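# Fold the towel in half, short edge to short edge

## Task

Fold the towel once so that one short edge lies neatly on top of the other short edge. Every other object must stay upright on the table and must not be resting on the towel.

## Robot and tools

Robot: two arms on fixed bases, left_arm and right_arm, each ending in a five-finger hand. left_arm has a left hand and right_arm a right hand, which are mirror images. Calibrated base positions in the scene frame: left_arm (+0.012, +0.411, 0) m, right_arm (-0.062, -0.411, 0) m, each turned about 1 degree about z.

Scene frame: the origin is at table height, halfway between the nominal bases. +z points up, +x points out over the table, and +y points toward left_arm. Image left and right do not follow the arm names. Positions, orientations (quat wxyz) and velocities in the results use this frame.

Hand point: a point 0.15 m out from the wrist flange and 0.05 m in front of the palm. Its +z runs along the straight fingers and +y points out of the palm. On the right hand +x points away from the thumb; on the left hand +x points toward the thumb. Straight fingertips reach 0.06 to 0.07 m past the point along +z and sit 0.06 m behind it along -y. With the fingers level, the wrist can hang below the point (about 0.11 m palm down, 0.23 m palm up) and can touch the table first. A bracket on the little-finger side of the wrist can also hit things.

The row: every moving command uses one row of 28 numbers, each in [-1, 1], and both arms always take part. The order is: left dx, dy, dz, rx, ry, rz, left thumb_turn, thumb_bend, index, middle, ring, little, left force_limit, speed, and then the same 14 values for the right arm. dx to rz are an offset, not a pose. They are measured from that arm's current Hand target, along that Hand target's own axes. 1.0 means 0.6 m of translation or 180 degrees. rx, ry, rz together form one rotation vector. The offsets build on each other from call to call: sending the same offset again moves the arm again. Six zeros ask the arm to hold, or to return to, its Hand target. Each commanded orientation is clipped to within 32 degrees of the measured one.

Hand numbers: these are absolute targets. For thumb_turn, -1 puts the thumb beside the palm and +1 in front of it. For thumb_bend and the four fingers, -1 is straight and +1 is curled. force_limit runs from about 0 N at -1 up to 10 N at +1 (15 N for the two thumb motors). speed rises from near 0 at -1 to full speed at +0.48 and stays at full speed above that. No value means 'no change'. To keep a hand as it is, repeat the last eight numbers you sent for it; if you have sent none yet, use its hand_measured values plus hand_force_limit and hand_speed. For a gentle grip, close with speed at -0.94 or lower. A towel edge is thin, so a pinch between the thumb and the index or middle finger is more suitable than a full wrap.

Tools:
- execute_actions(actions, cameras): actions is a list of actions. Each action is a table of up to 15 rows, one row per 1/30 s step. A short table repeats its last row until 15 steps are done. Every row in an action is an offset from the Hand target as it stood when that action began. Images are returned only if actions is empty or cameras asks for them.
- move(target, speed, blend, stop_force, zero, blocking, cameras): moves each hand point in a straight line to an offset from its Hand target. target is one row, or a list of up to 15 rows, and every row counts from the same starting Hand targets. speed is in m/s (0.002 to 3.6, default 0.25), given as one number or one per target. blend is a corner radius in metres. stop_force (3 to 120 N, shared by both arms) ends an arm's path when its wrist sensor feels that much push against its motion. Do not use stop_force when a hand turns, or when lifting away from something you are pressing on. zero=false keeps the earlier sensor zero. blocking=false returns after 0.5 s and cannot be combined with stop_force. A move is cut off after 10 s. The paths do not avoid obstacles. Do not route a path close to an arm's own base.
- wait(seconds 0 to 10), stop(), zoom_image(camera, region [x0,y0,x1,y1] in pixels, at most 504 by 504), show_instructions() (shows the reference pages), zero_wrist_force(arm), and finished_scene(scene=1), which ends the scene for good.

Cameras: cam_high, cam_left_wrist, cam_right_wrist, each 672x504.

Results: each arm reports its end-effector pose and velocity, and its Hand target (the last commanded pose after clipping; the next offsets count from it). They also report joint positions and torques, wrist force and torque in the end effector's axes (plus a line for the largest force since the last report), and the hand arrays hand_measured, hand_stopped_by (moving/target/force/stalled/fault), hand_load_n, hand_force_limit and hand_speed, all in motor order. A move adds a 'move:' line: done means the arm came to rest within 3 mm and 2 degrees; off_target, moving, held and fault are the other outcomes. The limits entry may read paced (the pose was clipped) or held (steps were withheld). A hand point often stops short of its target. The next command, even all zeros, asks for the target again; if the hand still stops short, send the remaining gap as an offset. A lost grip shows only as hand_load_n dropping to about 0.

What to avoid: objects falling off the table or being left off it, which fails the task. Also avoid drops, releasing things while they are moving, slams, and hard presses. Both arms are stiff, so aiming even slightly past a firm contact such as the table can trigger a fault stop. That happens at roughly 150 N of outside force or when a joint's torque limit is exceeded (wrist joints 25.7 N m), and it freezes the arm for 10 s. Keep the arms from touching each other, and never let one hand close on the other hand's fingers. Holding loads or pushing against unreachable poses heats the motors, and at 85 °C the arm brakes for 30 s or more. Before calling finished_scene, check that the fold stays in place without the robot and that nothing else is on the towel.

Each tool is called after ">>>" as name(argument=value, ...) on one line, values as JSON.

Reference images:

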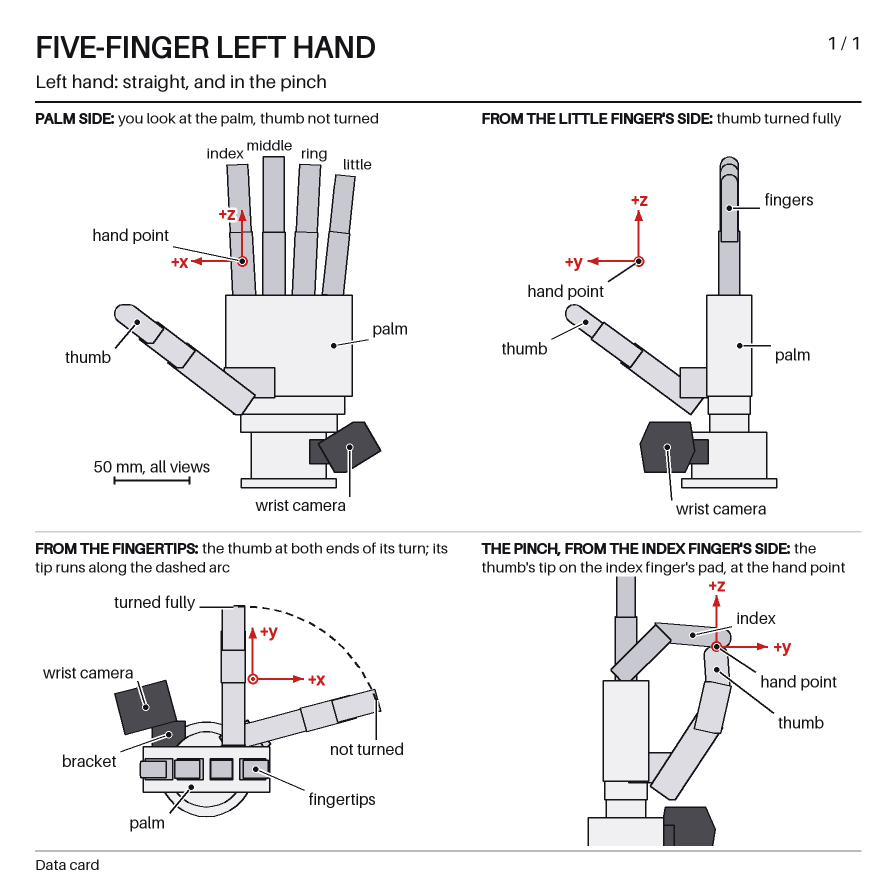

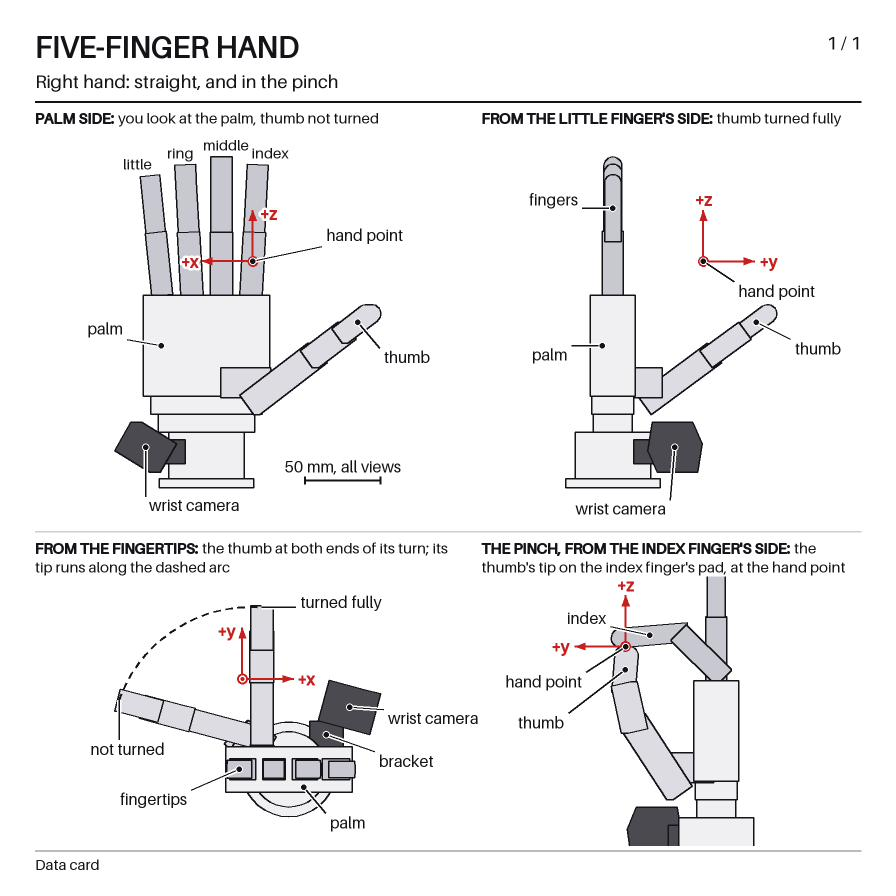

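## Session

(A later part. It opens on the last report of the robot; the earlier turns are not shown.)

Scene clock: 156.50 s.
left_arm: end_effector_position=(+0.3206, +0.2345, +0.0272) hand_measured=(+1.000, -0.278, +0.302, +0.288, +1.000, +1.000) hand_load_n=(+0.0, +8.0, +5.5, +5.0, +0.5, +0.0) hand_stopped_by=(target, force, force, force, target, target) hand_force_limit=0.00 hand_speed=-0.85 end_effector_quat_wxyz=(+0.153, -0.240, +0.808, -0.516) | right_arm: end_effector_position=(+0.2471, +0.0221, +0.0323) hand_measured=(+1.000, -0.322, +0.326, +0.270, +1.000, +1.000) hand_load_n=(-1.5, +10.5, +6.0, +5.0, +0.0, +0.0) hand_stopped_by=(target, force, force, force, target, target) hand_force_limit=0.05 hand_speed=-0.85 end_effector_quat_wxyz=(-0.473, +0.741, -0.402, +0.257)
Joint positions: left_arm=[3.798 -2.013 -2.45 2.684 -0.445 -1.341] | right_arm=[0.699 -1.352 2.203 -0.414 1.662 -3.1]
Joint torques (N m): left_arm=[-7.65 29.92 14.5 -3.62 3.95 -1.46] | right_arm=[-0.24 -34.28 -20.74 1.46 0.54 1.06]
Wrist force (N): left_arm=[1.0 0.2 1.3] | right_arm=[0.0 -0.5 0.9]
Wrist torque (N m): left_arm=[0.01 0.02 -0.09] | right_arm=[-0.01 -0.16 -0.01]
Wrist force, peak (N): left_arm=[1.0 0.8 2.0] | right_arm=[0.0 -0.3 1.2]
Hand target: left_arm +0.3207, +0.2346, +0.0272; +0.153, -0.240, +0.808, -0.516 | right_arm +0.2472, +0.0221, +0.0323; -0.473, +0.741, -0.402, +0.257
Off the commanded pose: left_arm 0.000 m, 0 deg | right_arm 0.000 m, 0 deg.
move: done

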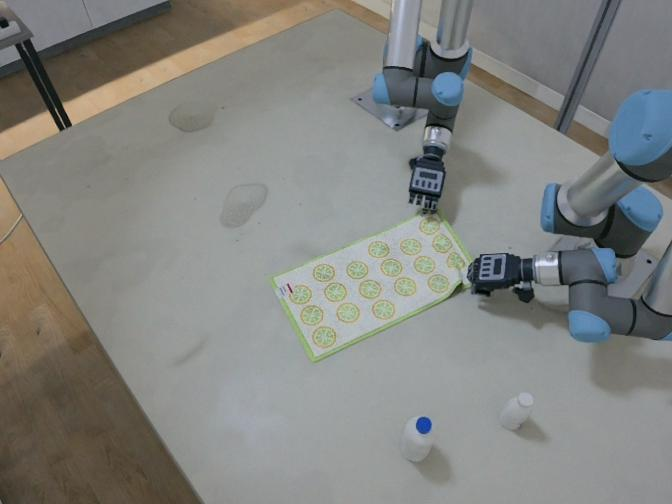

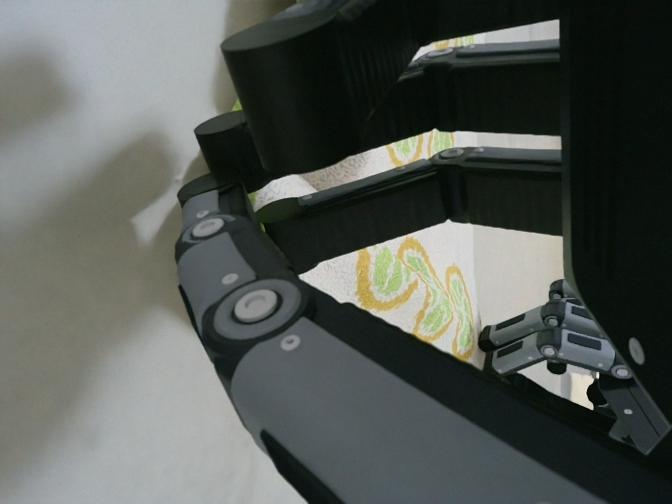

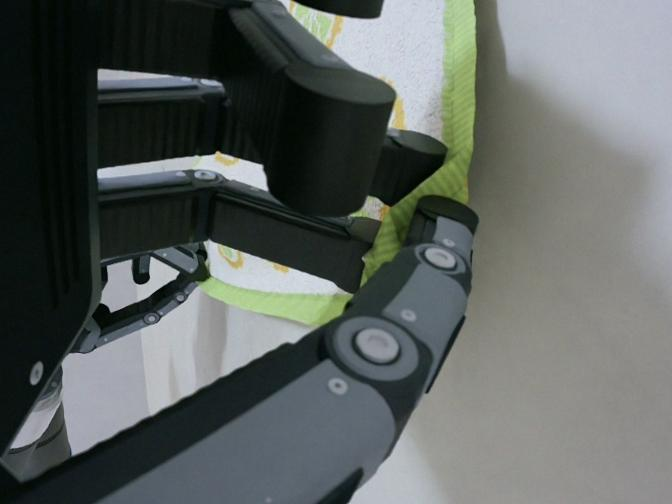

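>>> move(target=[0, -0.018, -0.0487, 0, 0, 0, 1, 0, 0.5, 0.5, 1, 1, 0, -0.85, 0, 0, 0, 0, 0, 0, 1, 0, 0.5, 0.5, 1, 1, 0.05, -0.85], cameras=["all"], speed=0.06)

>>> zoom_image(camera="cam_high", region=[420, 230, 510, 310])

Scene clock: 158.10 s.
left_arm: end_effector_position=(+0.3087, +0.2529, +0.0493) hand_measured=(+1.000, -0.278, +0.302, +0.288, +1.000, +1.000) hand_load_n=(+0.5, +8.0, +6.5, +5.0, +0.0, +0.0) hand_stopped_by=(target, force, force, force, target, target) hand_force_limit=0.00 hand_speed=-0.85 end_effector_quat_wxyz=(+0.153, -0.240, +0.808, -0.516) | right_arm: end_effector_position=(+0.2472, +0.0221, +0.0323) hand_measured=(+1.000, -0.322, +0.326, +0.270, +1.000, +1.000) hand_load_n=(-1.0, +11.0, +5.5, +5.5, +0.0, +0.0) hand_stopped_by=(target, force, force, force, target, target) hand_force_limit=0.05 hand_speed=-0.85 end_effector_quat_wxyz=(-0.473, +0.741, -0.402, +0.257)
Joint positions: left_arm=[3.922 -1.995 -2.504 2.485 -0.485 -1.078] | right_arm=[0.699 -1.352 2.203 -0.414 1.662 -3.1]
Joint torques (N m): left_arm=[-2.4 15.92 16.02 -3 3.73 0.48] | right_arm=[-6.17 -33.56 -19.99 -2.06 -0.65 -1.2]
Wrist force (N): left_arm=[1.8 -0.4 3.3] | right_arm=[-1.4 -0.4 1.8]
Wrist torque (N m): left_arm=[-0.04 0.04 -0.13] | right_arm=[0.08 -0.14 0.00]
Wrist force, peak (N): left_arm=[2.1 -0.5 3.5] | right_arm=[-1.4 -0.7 2.0]
Hand target: left_arm +0.3087, +0.2530, +0.0493; +0.153, -0.240, +0.808, -0.516 | right_arm +0.2472, +0.0221, +0.0323; -0.473, +0.741, -0.402, +0.257
Off the commanded pose: left_arm 0.000 m, 0 deg | right_arm 0.000 m, 0 deg.
move: done

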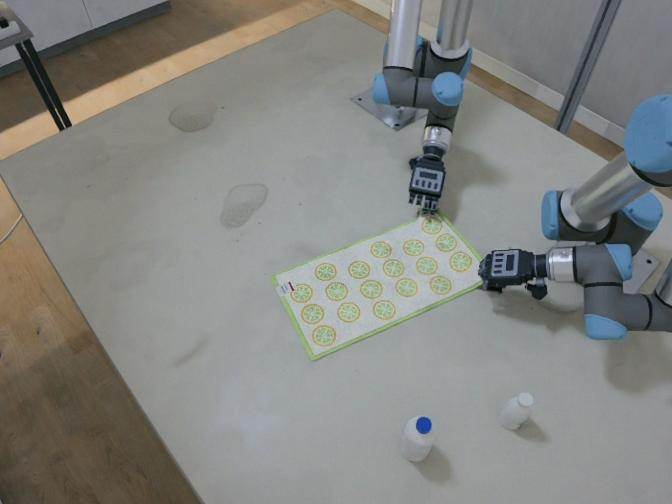

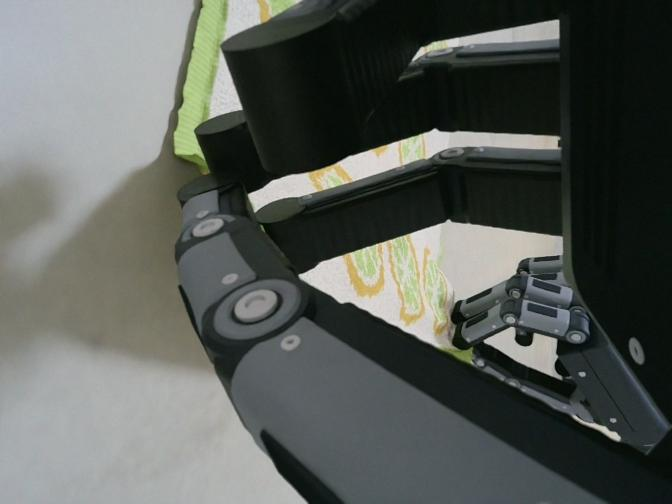

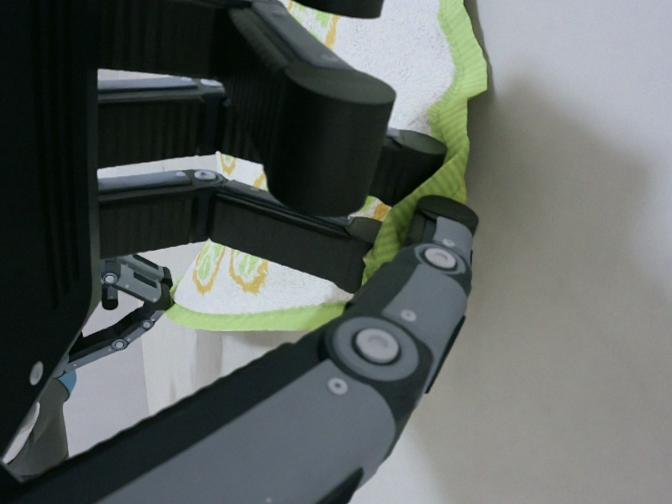

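Scaled by 5.600 from the camera's 672x504 image, which has a finer 960x720 frame.

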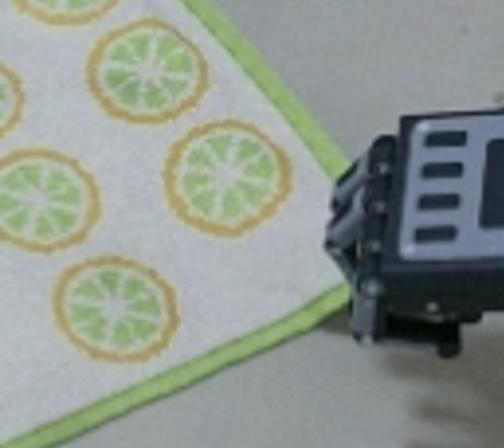

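>>> move(target=[0, 0, 0, 0, 0, 0, 1, -0.6, 0, 0, 1, 1, 0, 0, 0, 0, 0, 0, 0, 0, 1, 0, 0.5, 0.5, 1, 1, 0.05, -0.85], cameras=["all"])

>>> zoom_image(camera="cam_high", region=[400, 200, 520, 310])

Scene clock: 159.70 s.
left_arm: end_effector_position=(+0.3087, +0.2530, +0.0493) hand_measured=(+1.000, -0.600, +0.000, +0.000, +1.000, +1.000) hand_load_n=(+0.0, +0.0, +0.0, +0.0, +0.0, +0.0) hand_stopped_by=(target, target, target, target, target, target) hand_force_limit=0.00 hand_speed=0.00 end_effector_quat_wxyz=(+0.153, -0.240, +0.808, -0.516) | right_arm: end_effector_position=(+0.2472, +0.0221, +0.0323) hand_measured=(+1.000, -0.322, +0.326, +0.270, +1.000, +1.000) hand_load_n=(-1.5, +11.0, +5.5, +5.0, +0.0, +0.0) hand_stopped_by=(target, force, force, force, target, target) hand_force_limit=0.05 hand_speed=-0.85 end_effector_quat_wxyz=(-0.473, +0.741, -0.402, +0.257)
Joint positions: left_arm=[3.922 -1.995 -2.504 2.485 -0.485 -1.078] | right_arm=[0.699 -1.352 2.203 -0.414 1.662 -3.1]
Joint torques (N m): left_arm=[-8.67 16.56 12.81 -2.31 3.44 -1.58] | right_arm=[-6.17 -32.56 -18.67 -2.08 -0.72 -1.18]
Wrist force (N): left_arm=[0.5 0.2 1.6] | right_arm=[0.4 -0.2 0.0]
Wrist torque (N m): left_arm=[-0.03 0.02 -0.10] | right_arm=[-0.01 -0.12 -0.03]
Wrist force, peak (N): left_arm=[2.7 -0.1 3.1] | right_arm=[-1.3 -1.3 1.9]
Hand target: left_arm +0.3087, +0.2530, +0.0493; +0.153, -0.240, +0.808, -0.516 | right_arm +0.2472, +0.0221, +0.0323; -0.473, +0.741, -0.402, +0.257
Off the commanded pose: left_arm 0.000 m, 0 deg | right_arm 0.000 m, 0 deg.
move: done

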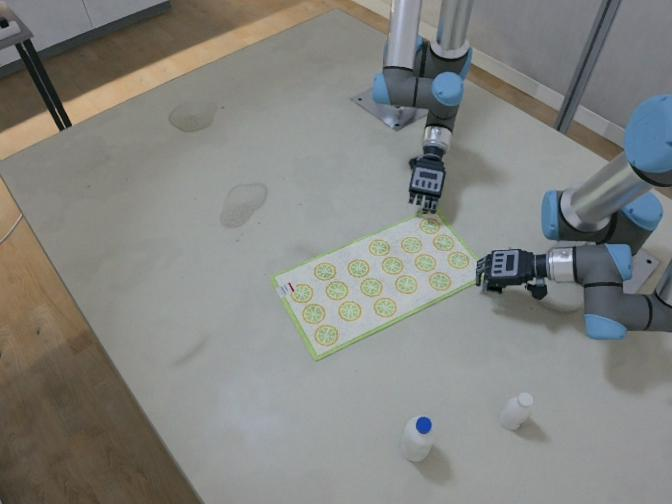

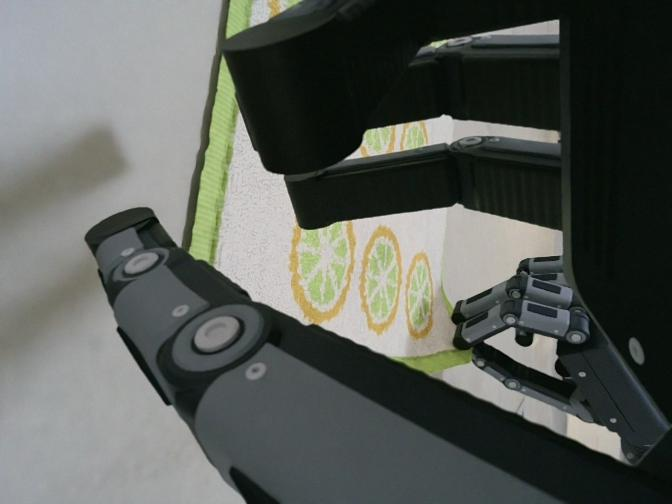

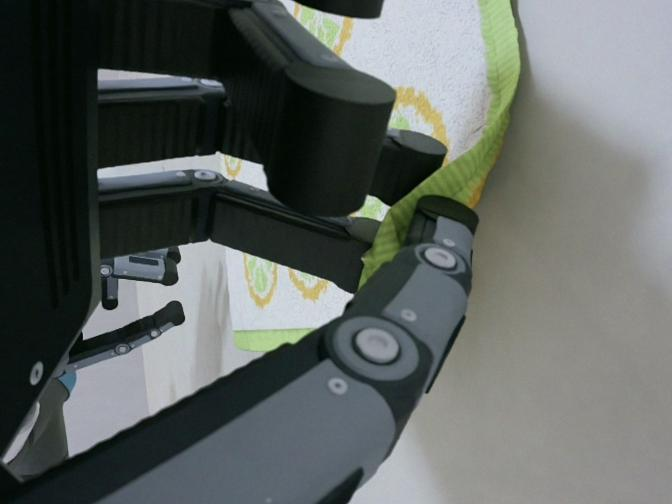

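Scaled by 4.200 from the camera's 672x504 image, which has a finer 960x720 frame.

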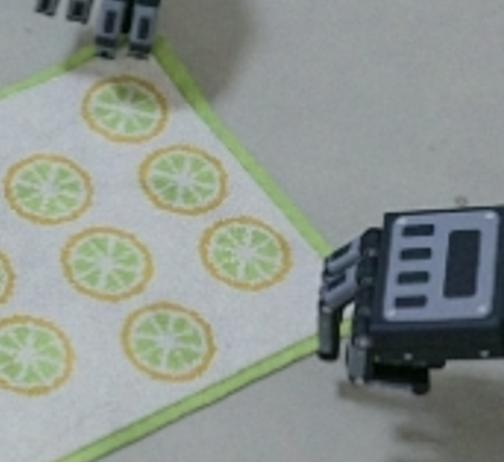

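>>> move(target=[0.0562, 0.0115, 0.0318, 0, 0, 0, 1, -0.6, 0, 0, 1, 1, 0, 0, 0, 0, 0, 0, 0, 0, 1, 0, 0.5, 0.5, 1, 1, 0.05, -0.85], cameras=["cam_left_wrist"], speed=0.06)

Scene clock: 161.43 s.
left_arm: end_effector_position=(+0.2883, +0.2224, +0.0350) hand_measured=(+1.000, -0.600, +0.000, +0.000, +1.000, +1.000) hand_load_n=(+0.0, +0.0, +0.0, +0.0, +0.0, +0.0) hand_stopped_by=(target, target, target, target, target, target) hand_force_limit=0.00 hand_speed=0.00 end_effector_quat_wxyz=(+0.153, -0.240, +0.808, -0.516) | right_arm: end_effector_position=(+0.2472, +0.0221, +0.0323) hand_measured=(+1.000, -0.322, +0.326, +0.270, +1.000, +1.000) hand_load_n=(-2.0, +10.5, +5.5, +4.5, +0.0, +0.0) hand_stopped_by=(target, force, force, force, target, target) hand_force_limit=0.05 hand_speed=-0.85 end_effector_quat_wxyz=(-0.473, +0.741, -0.402, +0.257)
Joint positions: left_arm=[3.873 -2.002 -2.571 2.646 -0.466 -1.176] | right_arm=[0.699 -1.352 2.203 -0.414 1.662 -3.1]
Joint torques (N m): left_arm=[6.64 32.63 12.83 -3.29 -0.78 1.41] | right_arm=[-5.89 -31.2 -15.79 -1.95 -0.52 -1.19]
Wrist force (N): left_arm=[0.2 0.7 1.8] | right_arm=[0.3 -0.4 0.3]
Wrist torque (N m): left_arm=[0.02 0.07 -0.22] | right_arm=[-0.05 -0.11 -0.04]
Wrist force, peak (N): left_arm=[0.4 0.8 2.2] | right_arm=[0.4 -0.4 0.6]
Hand target: left_arm +0.2883, +0.2225, +0.0350; +0.153, -0.240, +0.808, -0.516 | right_arm +0.2472, +0.0221, +0.0323; -0.473, +0.741, -0.402, +0.257
Off the commanded pose: left_arm 0.000 m, 0 deg | right_arm 0.000 m, 0 deg.
move: done
Images, in order (width x height): cam_left_wrist 672x504.

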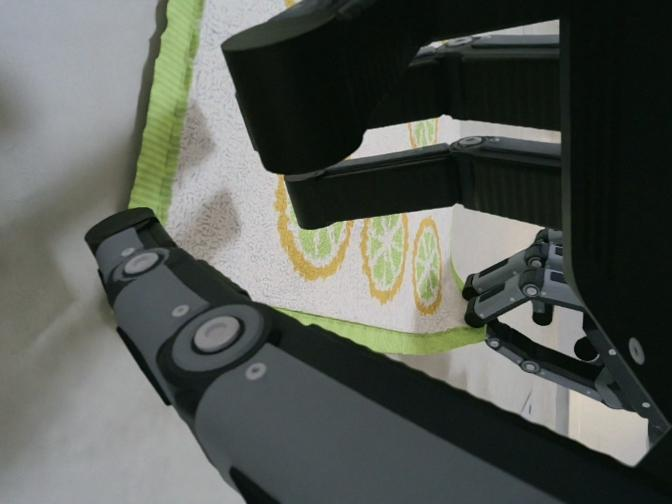

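>>> move(target=[-0.0033, 0.0267, -0.0198, 0, 0, 0, 1, -0.6, 0, 0, 1, 1, 0, 0, 0, 0, 0, 0, 0, 0, 1, 0, 0.5, 0.5, 1, 1, 0.05, -0.85], cameras=["cam_left_wrist"], speed=0.06)

Scene clock: 162.97 s.
left_arm: end_effector_position=(+0.2803, +0.2382, +0.0255) hand_measured=(+1.000, -0.600, +0.000, +0.000, +1.000, +1.000) hand_load_n=(+0.0, +0.0, +0.0, +0.0, +0.0, +0.0) hand_stopped_by=(target, target, target, target, target, target) hand_force_limit=0.00 hand_speed=0.00 end_effector_quat_wxyz=(+0.153, -0.240, +0.808, -0.516) | right_arm: end_effector_position=(+0.2472, +0.0221, +0.0323) hand_measured=(+1.000, -0.322, +0.326, +0.270, +1.000, +1.000) hand_load_n=(-2.0, +10.5, +6.0, +4.5, +0.0, +0.0) hand_stopped_by=(target, force, force, force, target, target) hand_force_limit=0.05 hand_speed=-0.85 end_effector_quat_wxyz=(-0.473, +0.741, -0.402, +0.257)
Joint positions: left_arm=[3.998 -2.124 -2.617 2.605 -0.522 -0.941] | right_arm=[0.699 -1.352 2.203 -0.414 1.662 -3.1]
Joint torques (N m): left_arm=[-1.92 33.14 9.87 -1.17 3.85 0.42] | right_arm=[-5.81 -31.34 -13.92 -2.08 -0.66 -1.13]
Wrist force (N): left_arm=[0.1 0.4 2.0] | right_arm=[0.4 0.0 0.4]
Wrist torque (N m): left_arm=[-0.04 0.10 -0.11] | right_arm=[0.01 -0.15 -0.02]
Wrist force, peak (N): left_arm=[0.2 0.1 2.3] | right_arm=[0.7 -0.1 0.4]
Hand target: left_arm +0.2804, +0.2383, +0.0254; +0.153, -0.240, +0.808, -0.516 | right_arm +0.2472, +0.0221, +0.0323; -0.473, +0.741, -0.402, +0.257
Off the commanded pose: left_arm 0.000 m, 0 deg | right_arm 0.000 m, 0 deg.
move: done
Images, in order (width x height): cam_left_wrist 672x504.

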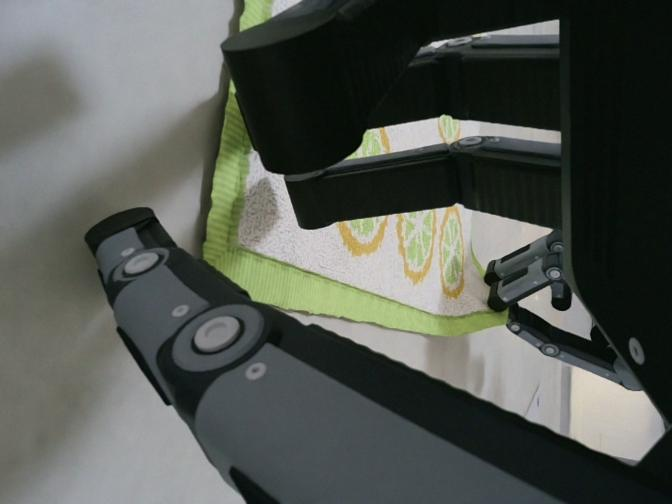

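>>> move(target=[0.0068, -0.0048, 0.0103, 0, 0, 0, 1, -0.6, 0, 0, 1, 1, 0, 0, 0, 0, 0, 0, 0, 0, 1, 0, 0.5, 0.5, 1, 1, 0.05, -0.85], cameras=[], speed=0.06)

>>> move(target=[0, 0.0136, 0.0063, 0, 0, 0, 1, -0.6, 0, 0, 1, 1, 0, 0, 0, 0, 0, 0, 0, 0, 1, 0, 0.5, 0.5, 1, 1, 0.05, -0.85], cameras=["cam_left_wrist"], speed=0.015, stop_force=5)

Scene clock: 164.33 s.
left_arm: end_effector_position=(+0.2808, +0.2303, +0.0255) hand_measured=(+1.000, -0.600, +0.000, +0.000, +1.000, +1.000) hand_load_n=(+0.0, +0.0, +0.0, +0.0, +0.0, +0.0) hand_stopped_by=(target, target, target, target, target, target) hand_force_limit=0.00 hand_speed=0.00 end_effector_quat_wxyz=(+0.153, -0.240, +0.808, -0.516) end_effector_velocity=(+0.000, +0.001, +0.000) end_effector_angular_velocity=(+0.002, -0.001, -0.001) | right_arm: end_effector_position=(+0.2472, +0.0221, +0.0323) hand_measured=(+1.000, -0.322, +0.326, +0.270, +1.000, +1.000) hand_load_n=(-1.5, +11.0, +5.5, +5.0, +0.0, +0.0) hand_stopped_by=(target, force, force, force, target, target) hand_force_limit=0.05 hand_speed=-0.85 end_effector_quat_wxyz=(-0.473, +0.741, -0.402, +0.257)
Joint positions: left_arm=[3.955 -2.097 -2.61 2.638 -0.5 -1.016] | right_arm=[0.699 -1.352 2.203 -0.414 1.662 -3.1]
Joint velocities: left_arm=[0.003 -0.001 0.001 -0.003 -0.002 0.006] | right_arm=[within noise]
Joint torques (N m): left_arm=[7.45 10.7 6.49 -4.47 -1.39 1.26] | right_arm=[-5.41 -30.17 -11.89 -2.08 -0.58 -1.27]
Wrist force (N): left_arm=[0.3 0.1 1.8] | right_arm=[0.4 0.2 0.1]
Wrist torque (N m): left_arm=[-0.06 0.05 -0.21] | right_arm=[0.06 -0.12 -0.01]
Wrist force, peak (N): left_arm=[0.2 0.7 2.2] | right_arm=[0.8 -0.2 0.5]
Hand target: left_arm +0.2807, +0.2303, +0.0255; +0.153, -0.240, +0.808, -0.516 | right_arm +0.2472, +0.0221, +0.0323; -0.473, +0.741, -0.402, +0.257
Off the commanded pose: left_arm 0.000 m, 0 deg | right_arm 0.000 m, 0 deg.
move: done
No camera images: "cameras" was empty.

Scene clock: 165.73 s.
left_arm: end_effector_position=(+0.2807, +0.2303, +0.0231) hand_measured=(+1.000, -0.600, +0.000, +0.000, +1.000, +1.000) hand_load_n=(+0.0, +0.0, +0.0, +0.0, +0.0, +0.0) hand_stopped_by=(target, target, target, target, target, target) hand_force_limit=0.00 hand_speed=0.00 end_effector_quat_wxyz=(+0.153, -0.240, +0.808, -0.516) | right_arm: end_effector_position=(+0.2472, +0.0221, +0.0323) hand_measured=(+1.000, -0.322, +0.326, +0.270, +1.000, +1.000) hand_load_n=(-1.5, +11.0, +5.5, +4.5, +0.0, +0.0) hand_stopped_by=(target, force, force, force, target, target) hand_force_limit=0.05 hand_speed=-0.85 end_effector_quat_wxyz=(-0.473, +0.741, -0.402, +0.257)
Joint positions: left_arm=[3.955 -2.108 -2.609 2.648 -0.5 -1.016] | right_arm=[0.699 -1.352 2.203 -0.414 1.662 -3.1]
Joint torques (N m): left_arm=[-4.48 16.84 -16.66 -1.29 -1.36 0.53] | right_arm=[-5.36 -29.88 -10.16 -2.1 -0.72 -1.23]
Wrist force (N): left_arm=[0.7 -3.7 0.4] | right_arm=[0.4 -0.1 0.2]
Wrist torque (N m): left_arm=[-0.10 -0.01 -0.13] | right_arm=[0.01 -0.13 -0.02]
Wrist force, peak (N): left_arm=[0.4 -19.8 -11.6] | right_arm=[0.8 -0.1 0.1]
Hand target: left_arm +0.2807, +0.2303, +0.0231; +0.153, -0.240, +0.808, -0.516 (not the last commanded pose) | right_arm +0.2472, +0.0221, +0.0323; -0.473, +0.741, -0.402, +0.257
Off the commanded pose: left_arm 0.007 m, 0 deg | right_arm 0.000 m, 0 deg.
move: contact (left_arm)
Images, in order (width x height): cam_left_wrist 672x504.

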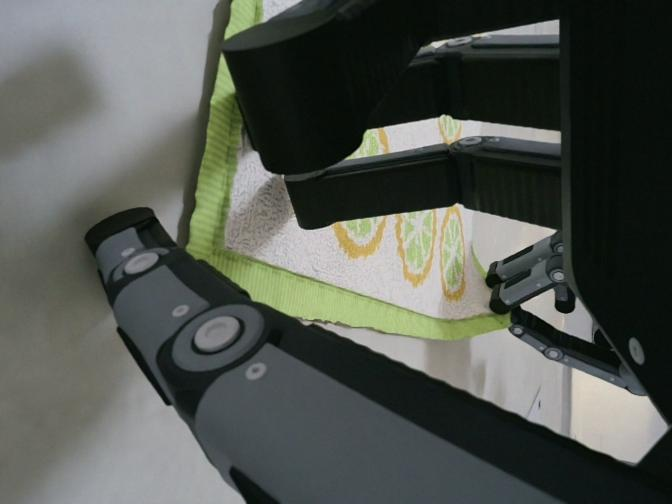

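>>> move(target=[0, 0.01, 0.0047, 0, 0, 0, 1, -0.42, 0.14, 0.14, 1, 1, 0, -0.88, 0, 0, 0, 0, 0, 0, 1, 0, 0.5, 0.5, 1, 1, 0.05, -0.85], cameras=["cam_left_wrist"], speed=0.008, stop_force=8, zero=false)

Scene clock: 167.70 s.
left_arm: end_effector_position=(+0.2807, +0.2303, +0.0230) hand_measured=(+1.000, -0.420, +0.140, +0.140, +1.000, +1.000) hand_load_n=(+0.0, +0.0, +0.0, +0.0, +0.0, +0.0) hand_stopped_by=(target, target, target, target, target, target) hand_force_limit=0.00 hand_speed=-0.88 end_effector_quat_wxyz=(+0.153, -0.240, +0.808, -0.516) | right_arm: end_effector_position=(+0.2472, +0.0221, +0.0323) hand_measured=(+1.000, -0.322, +0.326, +0.270, +1.000, +1.000) hand_load_n=(-2.0, +11.0, +5.5, +4.5, +0.0, +0.5) hand_stopped_by=(target, force, force, force, target, target) hand_force_limit=0.05 hand_speed=-0.85 end_effector_quat_wxyz=(-0.473, +0.741, -0.402, +0.257)
Joint positions: left_arm=[3.955 -2.109 -2.609 2.649 -0.5 -1.016] | right_arm=[0.699 -1.352 2.203 -0.414 1.662 -3.1]
Joint torques (N m): left_arm=[0.39 33.6 -14.6 -4.18 -1.08 -0.6] | right_arm=[-5.96 -27.89 -9.87 -2.14 -0.6 -1.27]
Wrist force (N): left_arm=[0.1 0.3 1.7] | right_arm=[0.2 -0.1 0.2]
Wrist torque (N m): left_arm=[-0.02 0.07 -0.25] | right_arm=[0.01 -0.13 -0.02]
Wrist force, peak (N): left_arm=[0.1 -12.3 -5.8] | right_arm=[0.6 -0.1 0.3]
Hand target: left_arm +0.2807, +0.2303, +0.0230; +0.153, -0.240, +0.808, -0.516 (not the last commanded pose) | right_arm +0.2472, +0.0221, +0.0323; -0.473, +0.741, -0.402, +0.257
Off the commanded pose: left_arm 0.007 m, 0 deg | right_arm 0.000 m, 0 deg.
move: contact (left_arm)
Images, in order (width x height): cam_left_wrist 672x504.

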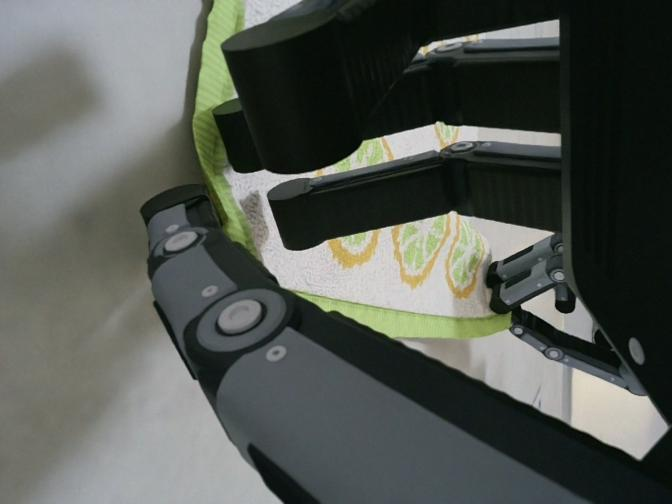

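>>> move(target=[0, 0.01, 0.0047, 0, 0, 0, 1, -0.28, 0.26, 0.26, 1, 1, 0, -0.88, 0, 0, 0, 0, 0, 0, 1, 0, 0.5, 0.5, 1, 1, 0.05, -0.85], cameras=["cam_left_wrist"], speed=0.008, stop_force=6, zero=false)

>>> move(target=[0, 0, 0, 0, 0, 0, 1, 0, 0.5, 0.5, 1, 1, 0.05, -0.85, 0, 0, 0, 0, 0, 0, 1, 0, 0.5, 0.5, 1, 1, 0.05, -0.85], cameras=["cam_left_wrist"])

Scene clock: 169.33 s.
left_arm: end_effector_position=(+0.2807, +0.2303, +0.0192) hand_measured=(+1.000, -0.294, +0.260, +0.260, +1.000, +1.000) hand_load_n=(+0.5, +7.5, +2.0, +3.5, +0.0, +0.0) hand_stopped_by=(target, force, target, target, target, target) hand_force_limit=0.00 hand_speed=-0.88 end_effector_quat_wxyz=(+0.153, -0.240, +0.808, -0.516) | right_arm: end_effector_position=(+0.2472, +0.0221, +0.0323) hand_measured=(+1.000, -0.322, +0.326, +0.270, +1.000, +1.000) hand_load_n=(-1.5, +11.0, +5.5, +5.0, +0.0, +0.0) hand_stopped_by=(target, force, force, force, target, target) hand_force_limit=0.05 hand_speed=-0.85 end_effector_quat_wxyz=(-0.473, +0.741, -0.402, +0.257)
Joint positions: left_arm=[3.955 -2.126 -2.608 2.665 -0.5 -1.016] | right_arm=[0.699 -1.352 2.203 -0.414 1.662 -3.1]
Joint torques (N m): left_arm=[-3.28 33.86 -14.12 -1.59 -0.1 -0.55] | right_arm=[-5.17 -27.76 -9.88 -2.12 -0.63 -1.12]
Wrist force (N): left_arm=[0.4 -6.0 0.7] | right_arm=[0.1 -0.3 0.7]
Wrist torque (N m): left_arm=[-0.24 0.03 -0.08] | right_arm=[-0.03 -0.15 -0.02]
Wrist force, peak (N): left_arm=[0.3 -7.5 0.4] | right_arm=[0.1 -0.1 0.9]
Hand target: left_arm +0.2807, +0.2303, +0.0192; +0.153, -0.240, +0.808, -0.516 (not the last commanded pose) | right_arm +0.2472, +0.0221, +0.0323; -0.473, +0.741, -0.402, +0.257
Off the commanded pose: left_arm 0.003 m, 0 deg | right_arm 0.000 m, 0 deg.
move: contact (left_arm)
Images, in order (width x height): cam_left_wrist 672x504.

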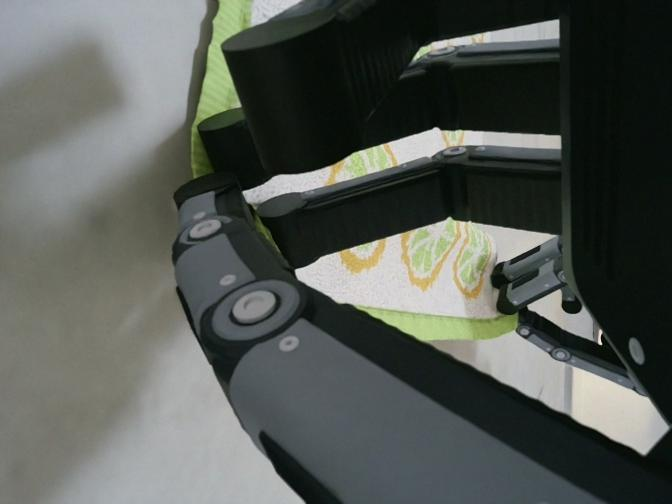

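Scene clock: 169.83 s.
left_arm: end_effector_position=(+0.2807, +0.2303, +0.0192) hand_measured=(+1.000, -0.292, +0.284, +0.270, +1.000, +1.000) hand_load_n=(+0.0, +10.0, +5.0, +5.0, +0.0, +0.0) hand_stopped_by=(target, force, force, force, target, target) hand_force_limit=0.05 hand_speed=-0.85 end_effector_quat_wxyz=(+0.153, -0.240, +0.808, -0.516) | right_arm: end_effector_position=(+0.2472, +0.0221, +0.0323) hand_measured=(+1.000, -0.322, +0.326, +0.270, +1.000, +1.000) hand_load_n=(-1.5, +11.0, +5.5, +5.0, +0.0, +0.0) hand_stopped_by=(target, force, force, force, target, target) hand_force_limit=0.05 hand_speed=-0.85 end_effector_quat_wxyz=(-0.473, +0.741, -0.402, +0.257)
Joint positions: left_arm=[3.955 -2.126 -2.608 2.665 -0.5 -1.016] | right_arm=[0.699 -1.352 2.203 -0.414 1.662 -3.1]
Joint torques (N m): left_arm=[-2.52 33.73 -16.06 -1.58 -0.18 0.28] | right_arm=[-6.31 -27.85 -9.85 -2.04 -0.64 -1.27]
Wrist force (N): left_arm=[0.2 -4.7 1.7] | right_arm=[0.2 -0.2 0.5]
Wrist torque (N m): left_arm=[-0.19 0.06 -0.12] | right_arm=[0.00 -0.17 0.00]
Wrist force, peak (N): left_arm=[0.2 -6.2 0.8] | right_arm=[0.1 0.1 0.7]
Hand target: left_arm +0.2807, +0.2303, +0.0192; +0.153, -0.240, +0.808, -0.516 | right_arm +0.2472, +0.0221, +0.0323; -0.473, +0.741, -0.402, +0.257
Off the commanded pose: left_arm 0.000 m, 0 deg | right_arm 0.000 m, 0 deg.
move: done
Images, in order (width x height): cam_left_wrist 672x504.

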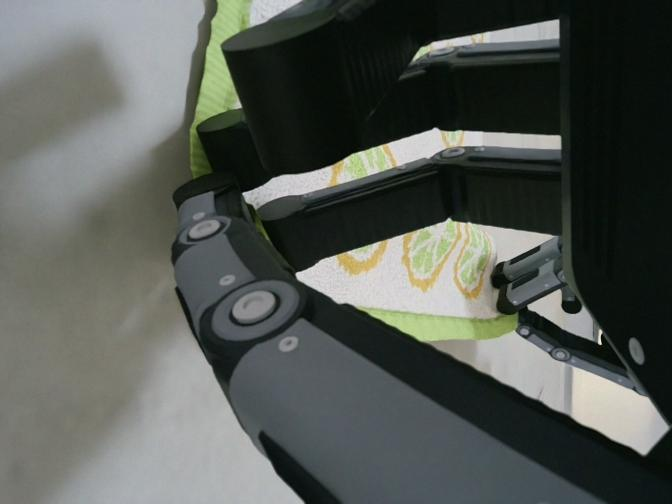

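>>> move(target=[0, -0.0831, -0.0387, 0, 0, 0, 1, 0, 0.5, 0.5, 1, 1, 0.05, -0.85, 0, -0.0634, -0.0296, 0, 0, 0, 1, 0, 0.5, 0.5, 1, 1, 0.05, -0.85], cameras=["all"], speed=0.06)

>>> zoom_image(camera="cam_high", region=[250, 180, 530, 390])

Scene clock: 171.57 s.
left_arm: end_effector_position=(+0.2807, +0.2304, +0.0742) hand_measured=(+1.000, -0.292, +0.284, +0.270, +1.000, +1.000) hand_load_n=(+0.0, +8.5, +5.0, +3.5, +0.0, +0.0) hand_stopped_by=(target, force, force, force, target, target) hand_force_limit=0.05 hand_speed=-0.85 end_effector_quat_wxyz=(+0.153, -0.240, +0.808, -0.516) | right_arm: end_effector_position=(+0.2471, +0.0221, +0.0744) hand_measured=(+1.000, -0.322, +0.326, +0.270, +1.000, +1.000) hand_load_n=(-1.5, +11.0, +5.5, +5.0, +0.0, +0.0) hand_stopped_by=(target, force, force, force, target, target) hand_force_limit=0.05 hand_speed=-0.85 end_effector_quat_wxyz=(-0.473, +0.741, -0.402, +0.257)
Joint positions: left_arm=[3.955 -1.872 -2.61 2.413 -0.5 -1.015] | right_arm=[0.699 -1.438 2.16 -0.286 1.662 -3.1]
Joint torques (N m): left_arm=[6.77 13.64 -4.31 -2.8 -0.9 1.12] | right_arm=[5.01 -13.87 -10.51 -2.34 1.42 1.44]
Wrist force (N): left_arm=[0.6 0.4 2.3] | right_arm=[0.0 -0.3 0.5]
Wrist torque (N m): left_arm=[-0.03 0.07 -0.25] | right_arm=[-0.02 -0.14 -0.03]
Wrist force, peak (N): left_arm=[0.2 -5.1 1.7] | right_arm=[-0.1 -0.2 1.0]
Hand target: left_arm +0.2807, +0.2303, +0.0742; +0.153, -0.240, +0.808, -0.516 | right_arm +0.2471, +0.0221, +0.0743; -0.473, +0.741, -0.402, +0.257
Off the commanded pose: left_arm 0.000 m, 0 deg | right_arm 0.000 m, 0 deg.
move: done

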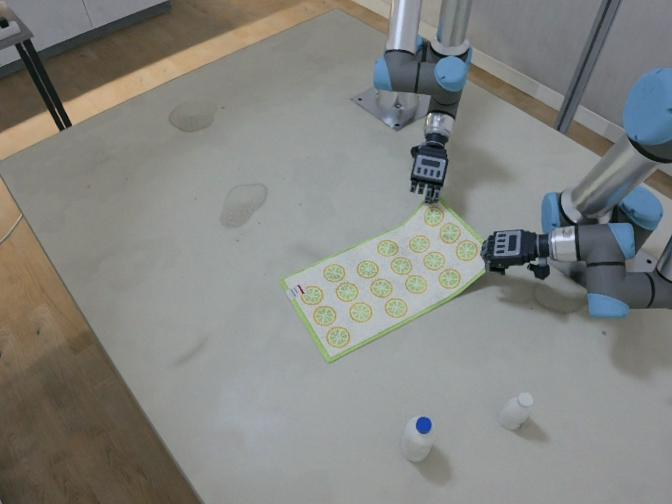

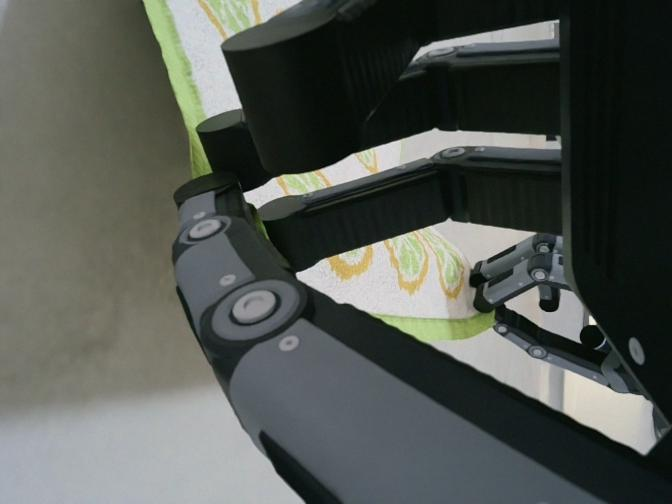

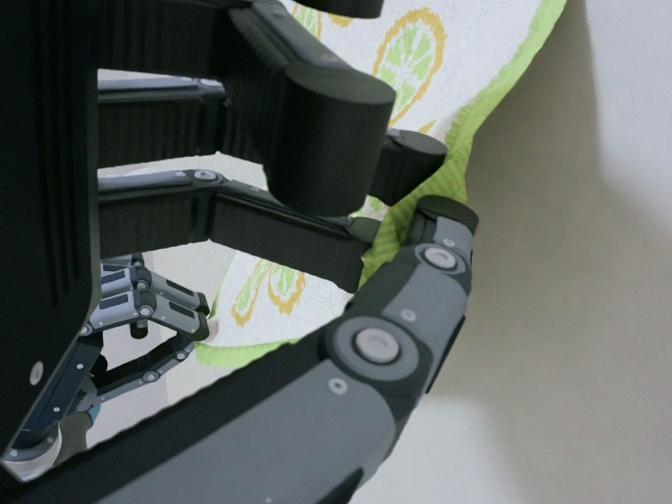

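Scaled by 1.800 from the camera's 672x504 image, which has a finer 960x720 frame.

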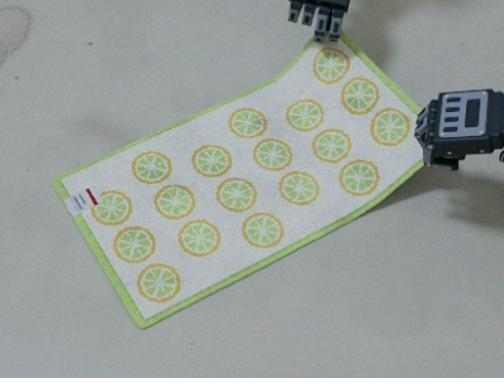

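>>> move(target=[-0.0092, 0.0041, -0.0088, 0, 0, 0, 1, 0, 0.5, 0.5, 1, 1, 0.05, -0.85, 0.0096, 0.0039, -0.0083, 0, 0, 0, 1, 0, 0.5, 0.5, 1, 1, 0.05, -0.85], cameras=["cam_high"], speed=0.03)

>>> zoom_image(camera="cam_high", region=[380, 170, 520, 290])

Scene clock: 176.73 s.
left_arm: end_effector_position=(+0.2821, +0.2383, +0.0742) hand_measured=(+1.000, -0.292, +0.284, +0.270, +1.000, +1.000) hand_load_n=(-1.0, +5.5, +6.0, +1.0, +0.0, +0.0) hand_stopped_by=(target, force, force, force, target, target) hand_force_limit=0.05 hand_speed=-0.85 end_effector_quat_wxyz=(+0.153, -0.240, +0.808, -0.516) end_effector_velocity=(+0.000, +0.000, +0.000) end_effector_angular_velocity=(+0.000, +0.001, +0.001) | right_arm: end_effector_position=(+0.2456, +0.0142, +0.0743) hand_measured=(+1.000, -0.322, +0.326, +0.270, +1.000, +1.000) hand_load_n=(-1.0, +10.5, +5.5, +5.5, +0.5, +0.0) hand_stopped_by=(target, force, force, force, target, target) hand_force_limit=0.05 hand_speed=-0.85 end_effector_quat_wxyz=(-0.473, +0.741, -0.402, +0.257)
Joint positions: left_arm=[3.987 -1.892 -2.611 2.383 -0.517 -0.958] | right_arm=[0.681 -1.456 2.181 -0.29 1.647 -3.107]
Joint velocities: left_arm=[-0.002 0.002 0 0.003 0.001 -0.006] | right_arm=[within noise]
Joint torques (N m): left_arm=[-7.18 25.71 -11 -1.38 2.59 -1.78] | right_arm=[5.14 -13.35 -23.56 -1.48 1.16 0.43]
Wrist force (N): left_arm=[1.5 -0.5 3.0] | right_arm=[-1.2 -0.4 1.4]
Wrist torque (N m): left_arm=[-0.06 0.05 -0.19] | right_arm=[0.05 -0.15 0.11]
Wrist force, peak (N): left_arm=[1.5 -0.4 3.3] | right_arm=[-1.3 -0.4 1.7]
Hand target: left_arm +0.2821, +0.2382, +0.0742; +0.153, -0.240, +0.808, -0.516 | right_arm +0.2456, +0.0142, +0.0743; -0.473, +0.741, -0.402, +0.257
Off the commanded pose: left_arm 0.000 m, 0 deg | right_arm 0.000 m, 0 deg.
move: done
Images, in order (width x height): cam_high 672x504.

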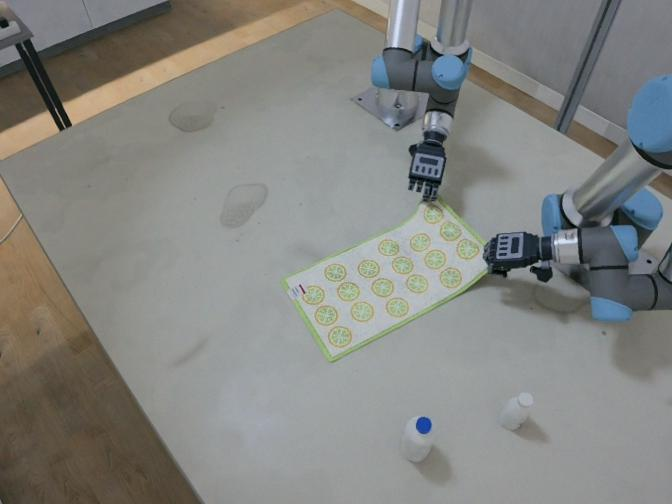

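Scaled by 3.600 from the camera's 672x504 image, which has a finer 960x720 frame.

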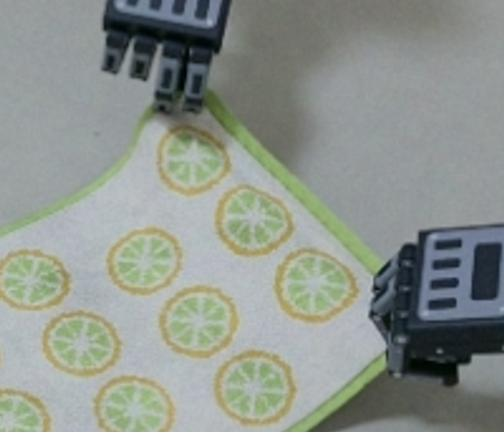

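>>> move(target=[0.0046, -0.002, 0.0044, 0, 0, 0, 1, 0.1, 0.6, 0.6, 1, 1, 0.4, -0.85, -0.0048, -0.002, 0.0041, 0, 0, 0, 1, 0.1, 0.6, 0.6, 1, 1, 0.4, -0.85], cameras=["cam_left_wrist", "cam_right_wrist"], speed=0.03)

Scene clock: 177.87 s.
left_arm: end_effector_position=(+0.2813, +0.2342, +0.0742) hand_measured=(+1.000, -0.282, +0.296, +0.296, +1.000, +1.000) hand_load_n=(-1.5, +10.0, +7.5, +6.5, +0.0, +0.0) hand_stopped_by=(target, force, force, force, target, target) hand_force_limit=0.40 hand_speed=-0.85 end_effector_quat_wxyz=(+0.153, -0.240, +0.808, -0.516) | right_arm: end_effector_position=(+0.2463, +0.0182, +0.0743) hand_measured=(+1.000, -0.322, +0.350, +0.280, +1.000, +1.000) hand_load_n=(-2.0, +13.5, +8.5, +7.5, +0.5, +0.0) hand_stopped_by=(target, force, force, force, target, target) hand_force_limit=0.40 hand_speed=-0.85 end_effector_quat_wxyz=(-0.473, +0.741, -0.402, +0.257)
Joint positions: left_arm=[3.971 -1.882 -2.611 2.398 -0.508 -0.986] | right_arm=[0.69 -1.447 2.17 -0.288 1.655 -3.103]
Joint torques (N m): left_arm=[3.14 19.89 14.37 -3.27 1.98 1.16] | right_arm=[-5.94 -28.82 -11.79 1.61 -0.29 0.5]
Wrist force (N): left_arm=[0.8 -0.1 2.5] | right_arm=[-0.7 -0.5 1.0]
Wrist torque (N m): left_arm=[-0.07 0.08 -0.12] | right_arm=[-0.03 -0.13 -0.03]
Wrist force, peak (N): left_arm=[1.7 -0.4 3.6] | right_arm=[-1.1 -0.9 1.6]
Hand target: left_arm +0.2814, +0.2343, +0.0742; +0.153, -0.240, +0.808, -0.516 | right_arm +0.2463, +0.0181, +0.0743; -0.473, +0.741, -0.402, +0.257
Off the commanded pose: left_arm 0.000 m, 0 deg | right_arm 0.000 m, 0 deg.
move: done
Images, in order (width x height): cam_left_wrist 672x504, cam_right_wrist 672x504.

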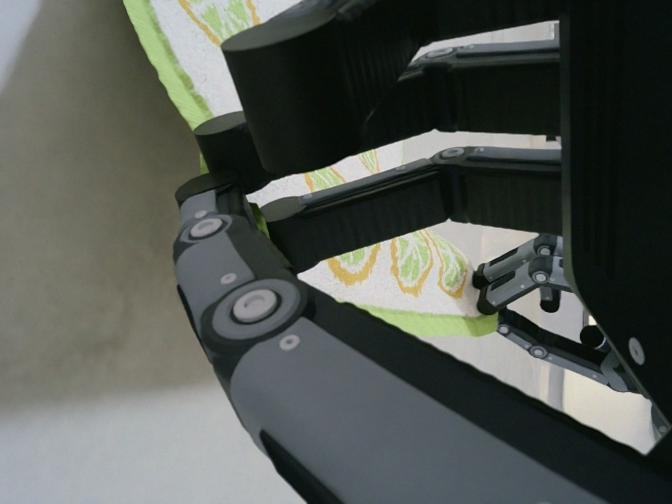

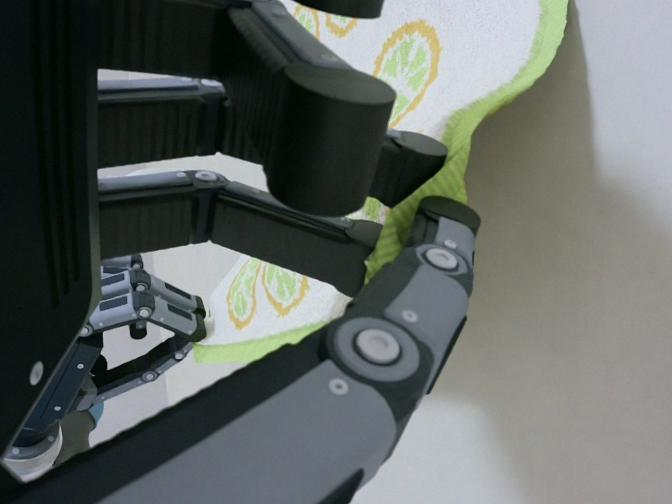

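>>> move(target=[[-0.0723, -0.1448, 0.0107, 0, 0, 0, 1, 0.1, 0.6, 0.6, 1, 1, 0.4, -0.85, 0.0708, -0.1453, 0.012, 0, 0, 0, 1, 0.1, 0.6, 0.6, 1, 1, 0.4, -0.85],[-0.1688, -0.2527, 0.0647, 0, 0, 0, 1, 0.1, 0.6, 0.6, 1, 1, 0.4, -0.85, 0.1653, -0.2542, 0.0678, 0, 0, 0, 1, 0.1, 0.6, 0.6, 1, 1, 0.4, -0.85],[-0.2894, -0.3025, 0.1717, 0, 0, 0, 1, 0.1, 0.6, 0.6, 1, 1, 0.4, -0.85, 0.2833, -0.3052, 0.1772, 0, 0, 0, 1, 0.1, 0.6, 0.6, 1, 1, 0.4, -0.85]], cameras=["all"], speed=0.12, blend=[0.03, 0.03, 0])

Scene clock: 181.70 s.
left_arm: end_effector_position=(+0.5196, +0.1867, +0.1953) hand_measured=(+1.000, -0.282, +0.296, +0.296, +1.000, +1.000) hand_load_n=(-1.5, +10.0, +8.0, +6.5, +0.0, +0.0) hand_stopped_by=(target, force, force, force, target, target) hand_force_limit=0.40 hand_speed=-0.85 end_effector_quat_wxyz=(+0.153, -0.240, +0.808, -0.516) | right_arm: end_effector_position=(+0.4843, -0.0299, +0.1958) hand_measured=(+1.000, -0.322, +0.350, +0.280, +1.000, +1.000) hand_load_n=(-2.0, +13.5, +8.0, +7.5, +0.0, +0.0) hand_stopped_by=(target, force, force, force, target, target) hand_force_limit=0.40 hand_speed=-0.85 end_effector_quat_wxyz=(-0.473, +0.741, -0.402, +0.257)
Joint positions: left_arm=[3.35 -1.866 -1.681 2.611 -0.551 -2.284] | right_arm=[0.287 -1.292 1.618 0.127 1.29 -3.276]
Joint torques (N m): left_arm=[5.24 38.54 13.15 -2.99 3.48 0.07] | right_arm=[-0.05 -35.62 -24.83 -2.77 1.02 1.57]
Wrist force (N): left_arm=[1.1 -0.3 2.5] | right_arm=[-0.6 0.0 0.8]
Wrist torque (N m): left_arm=[-0.04 0.03 -0.25] | right_arm=[0.06 -0.12 0.04]
Wrist force, peak (N): left_arm=[0.5 -0.4 3.1] | right_arm=[0.2 -0.4 1.5]
Hand target: left_arm +0.5196, +0.1867, +0.1953; +0.153, -0.240, +0.808, -0.516 | right_arm +0.4844, -0.0299, +0.1958; -0.473, +0.741, -0.402, +0.257
Off the commanded pose: left_arm 0.000 m, 0 deg | right_arm 0.000 m, 0 deg.
move: done

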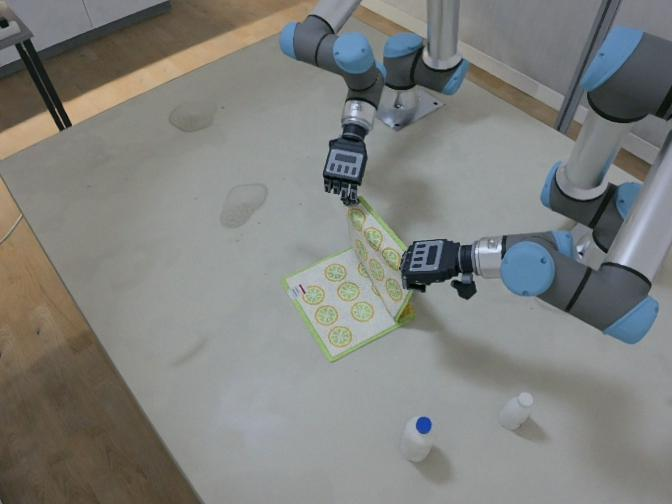

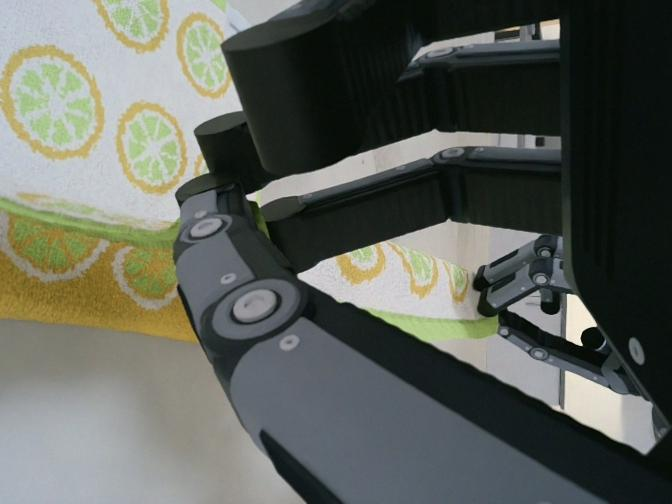

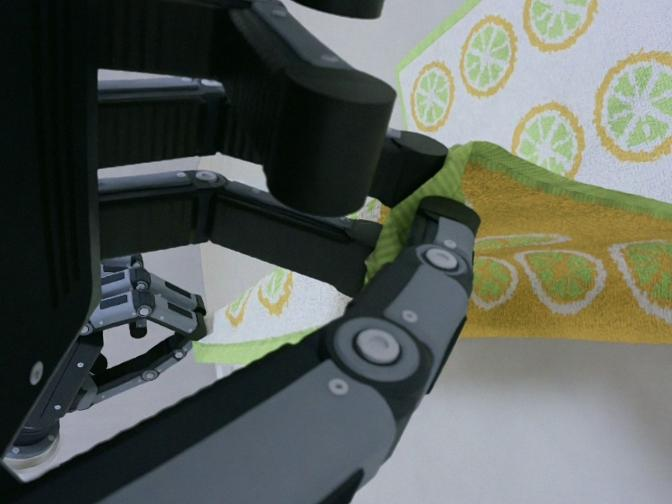

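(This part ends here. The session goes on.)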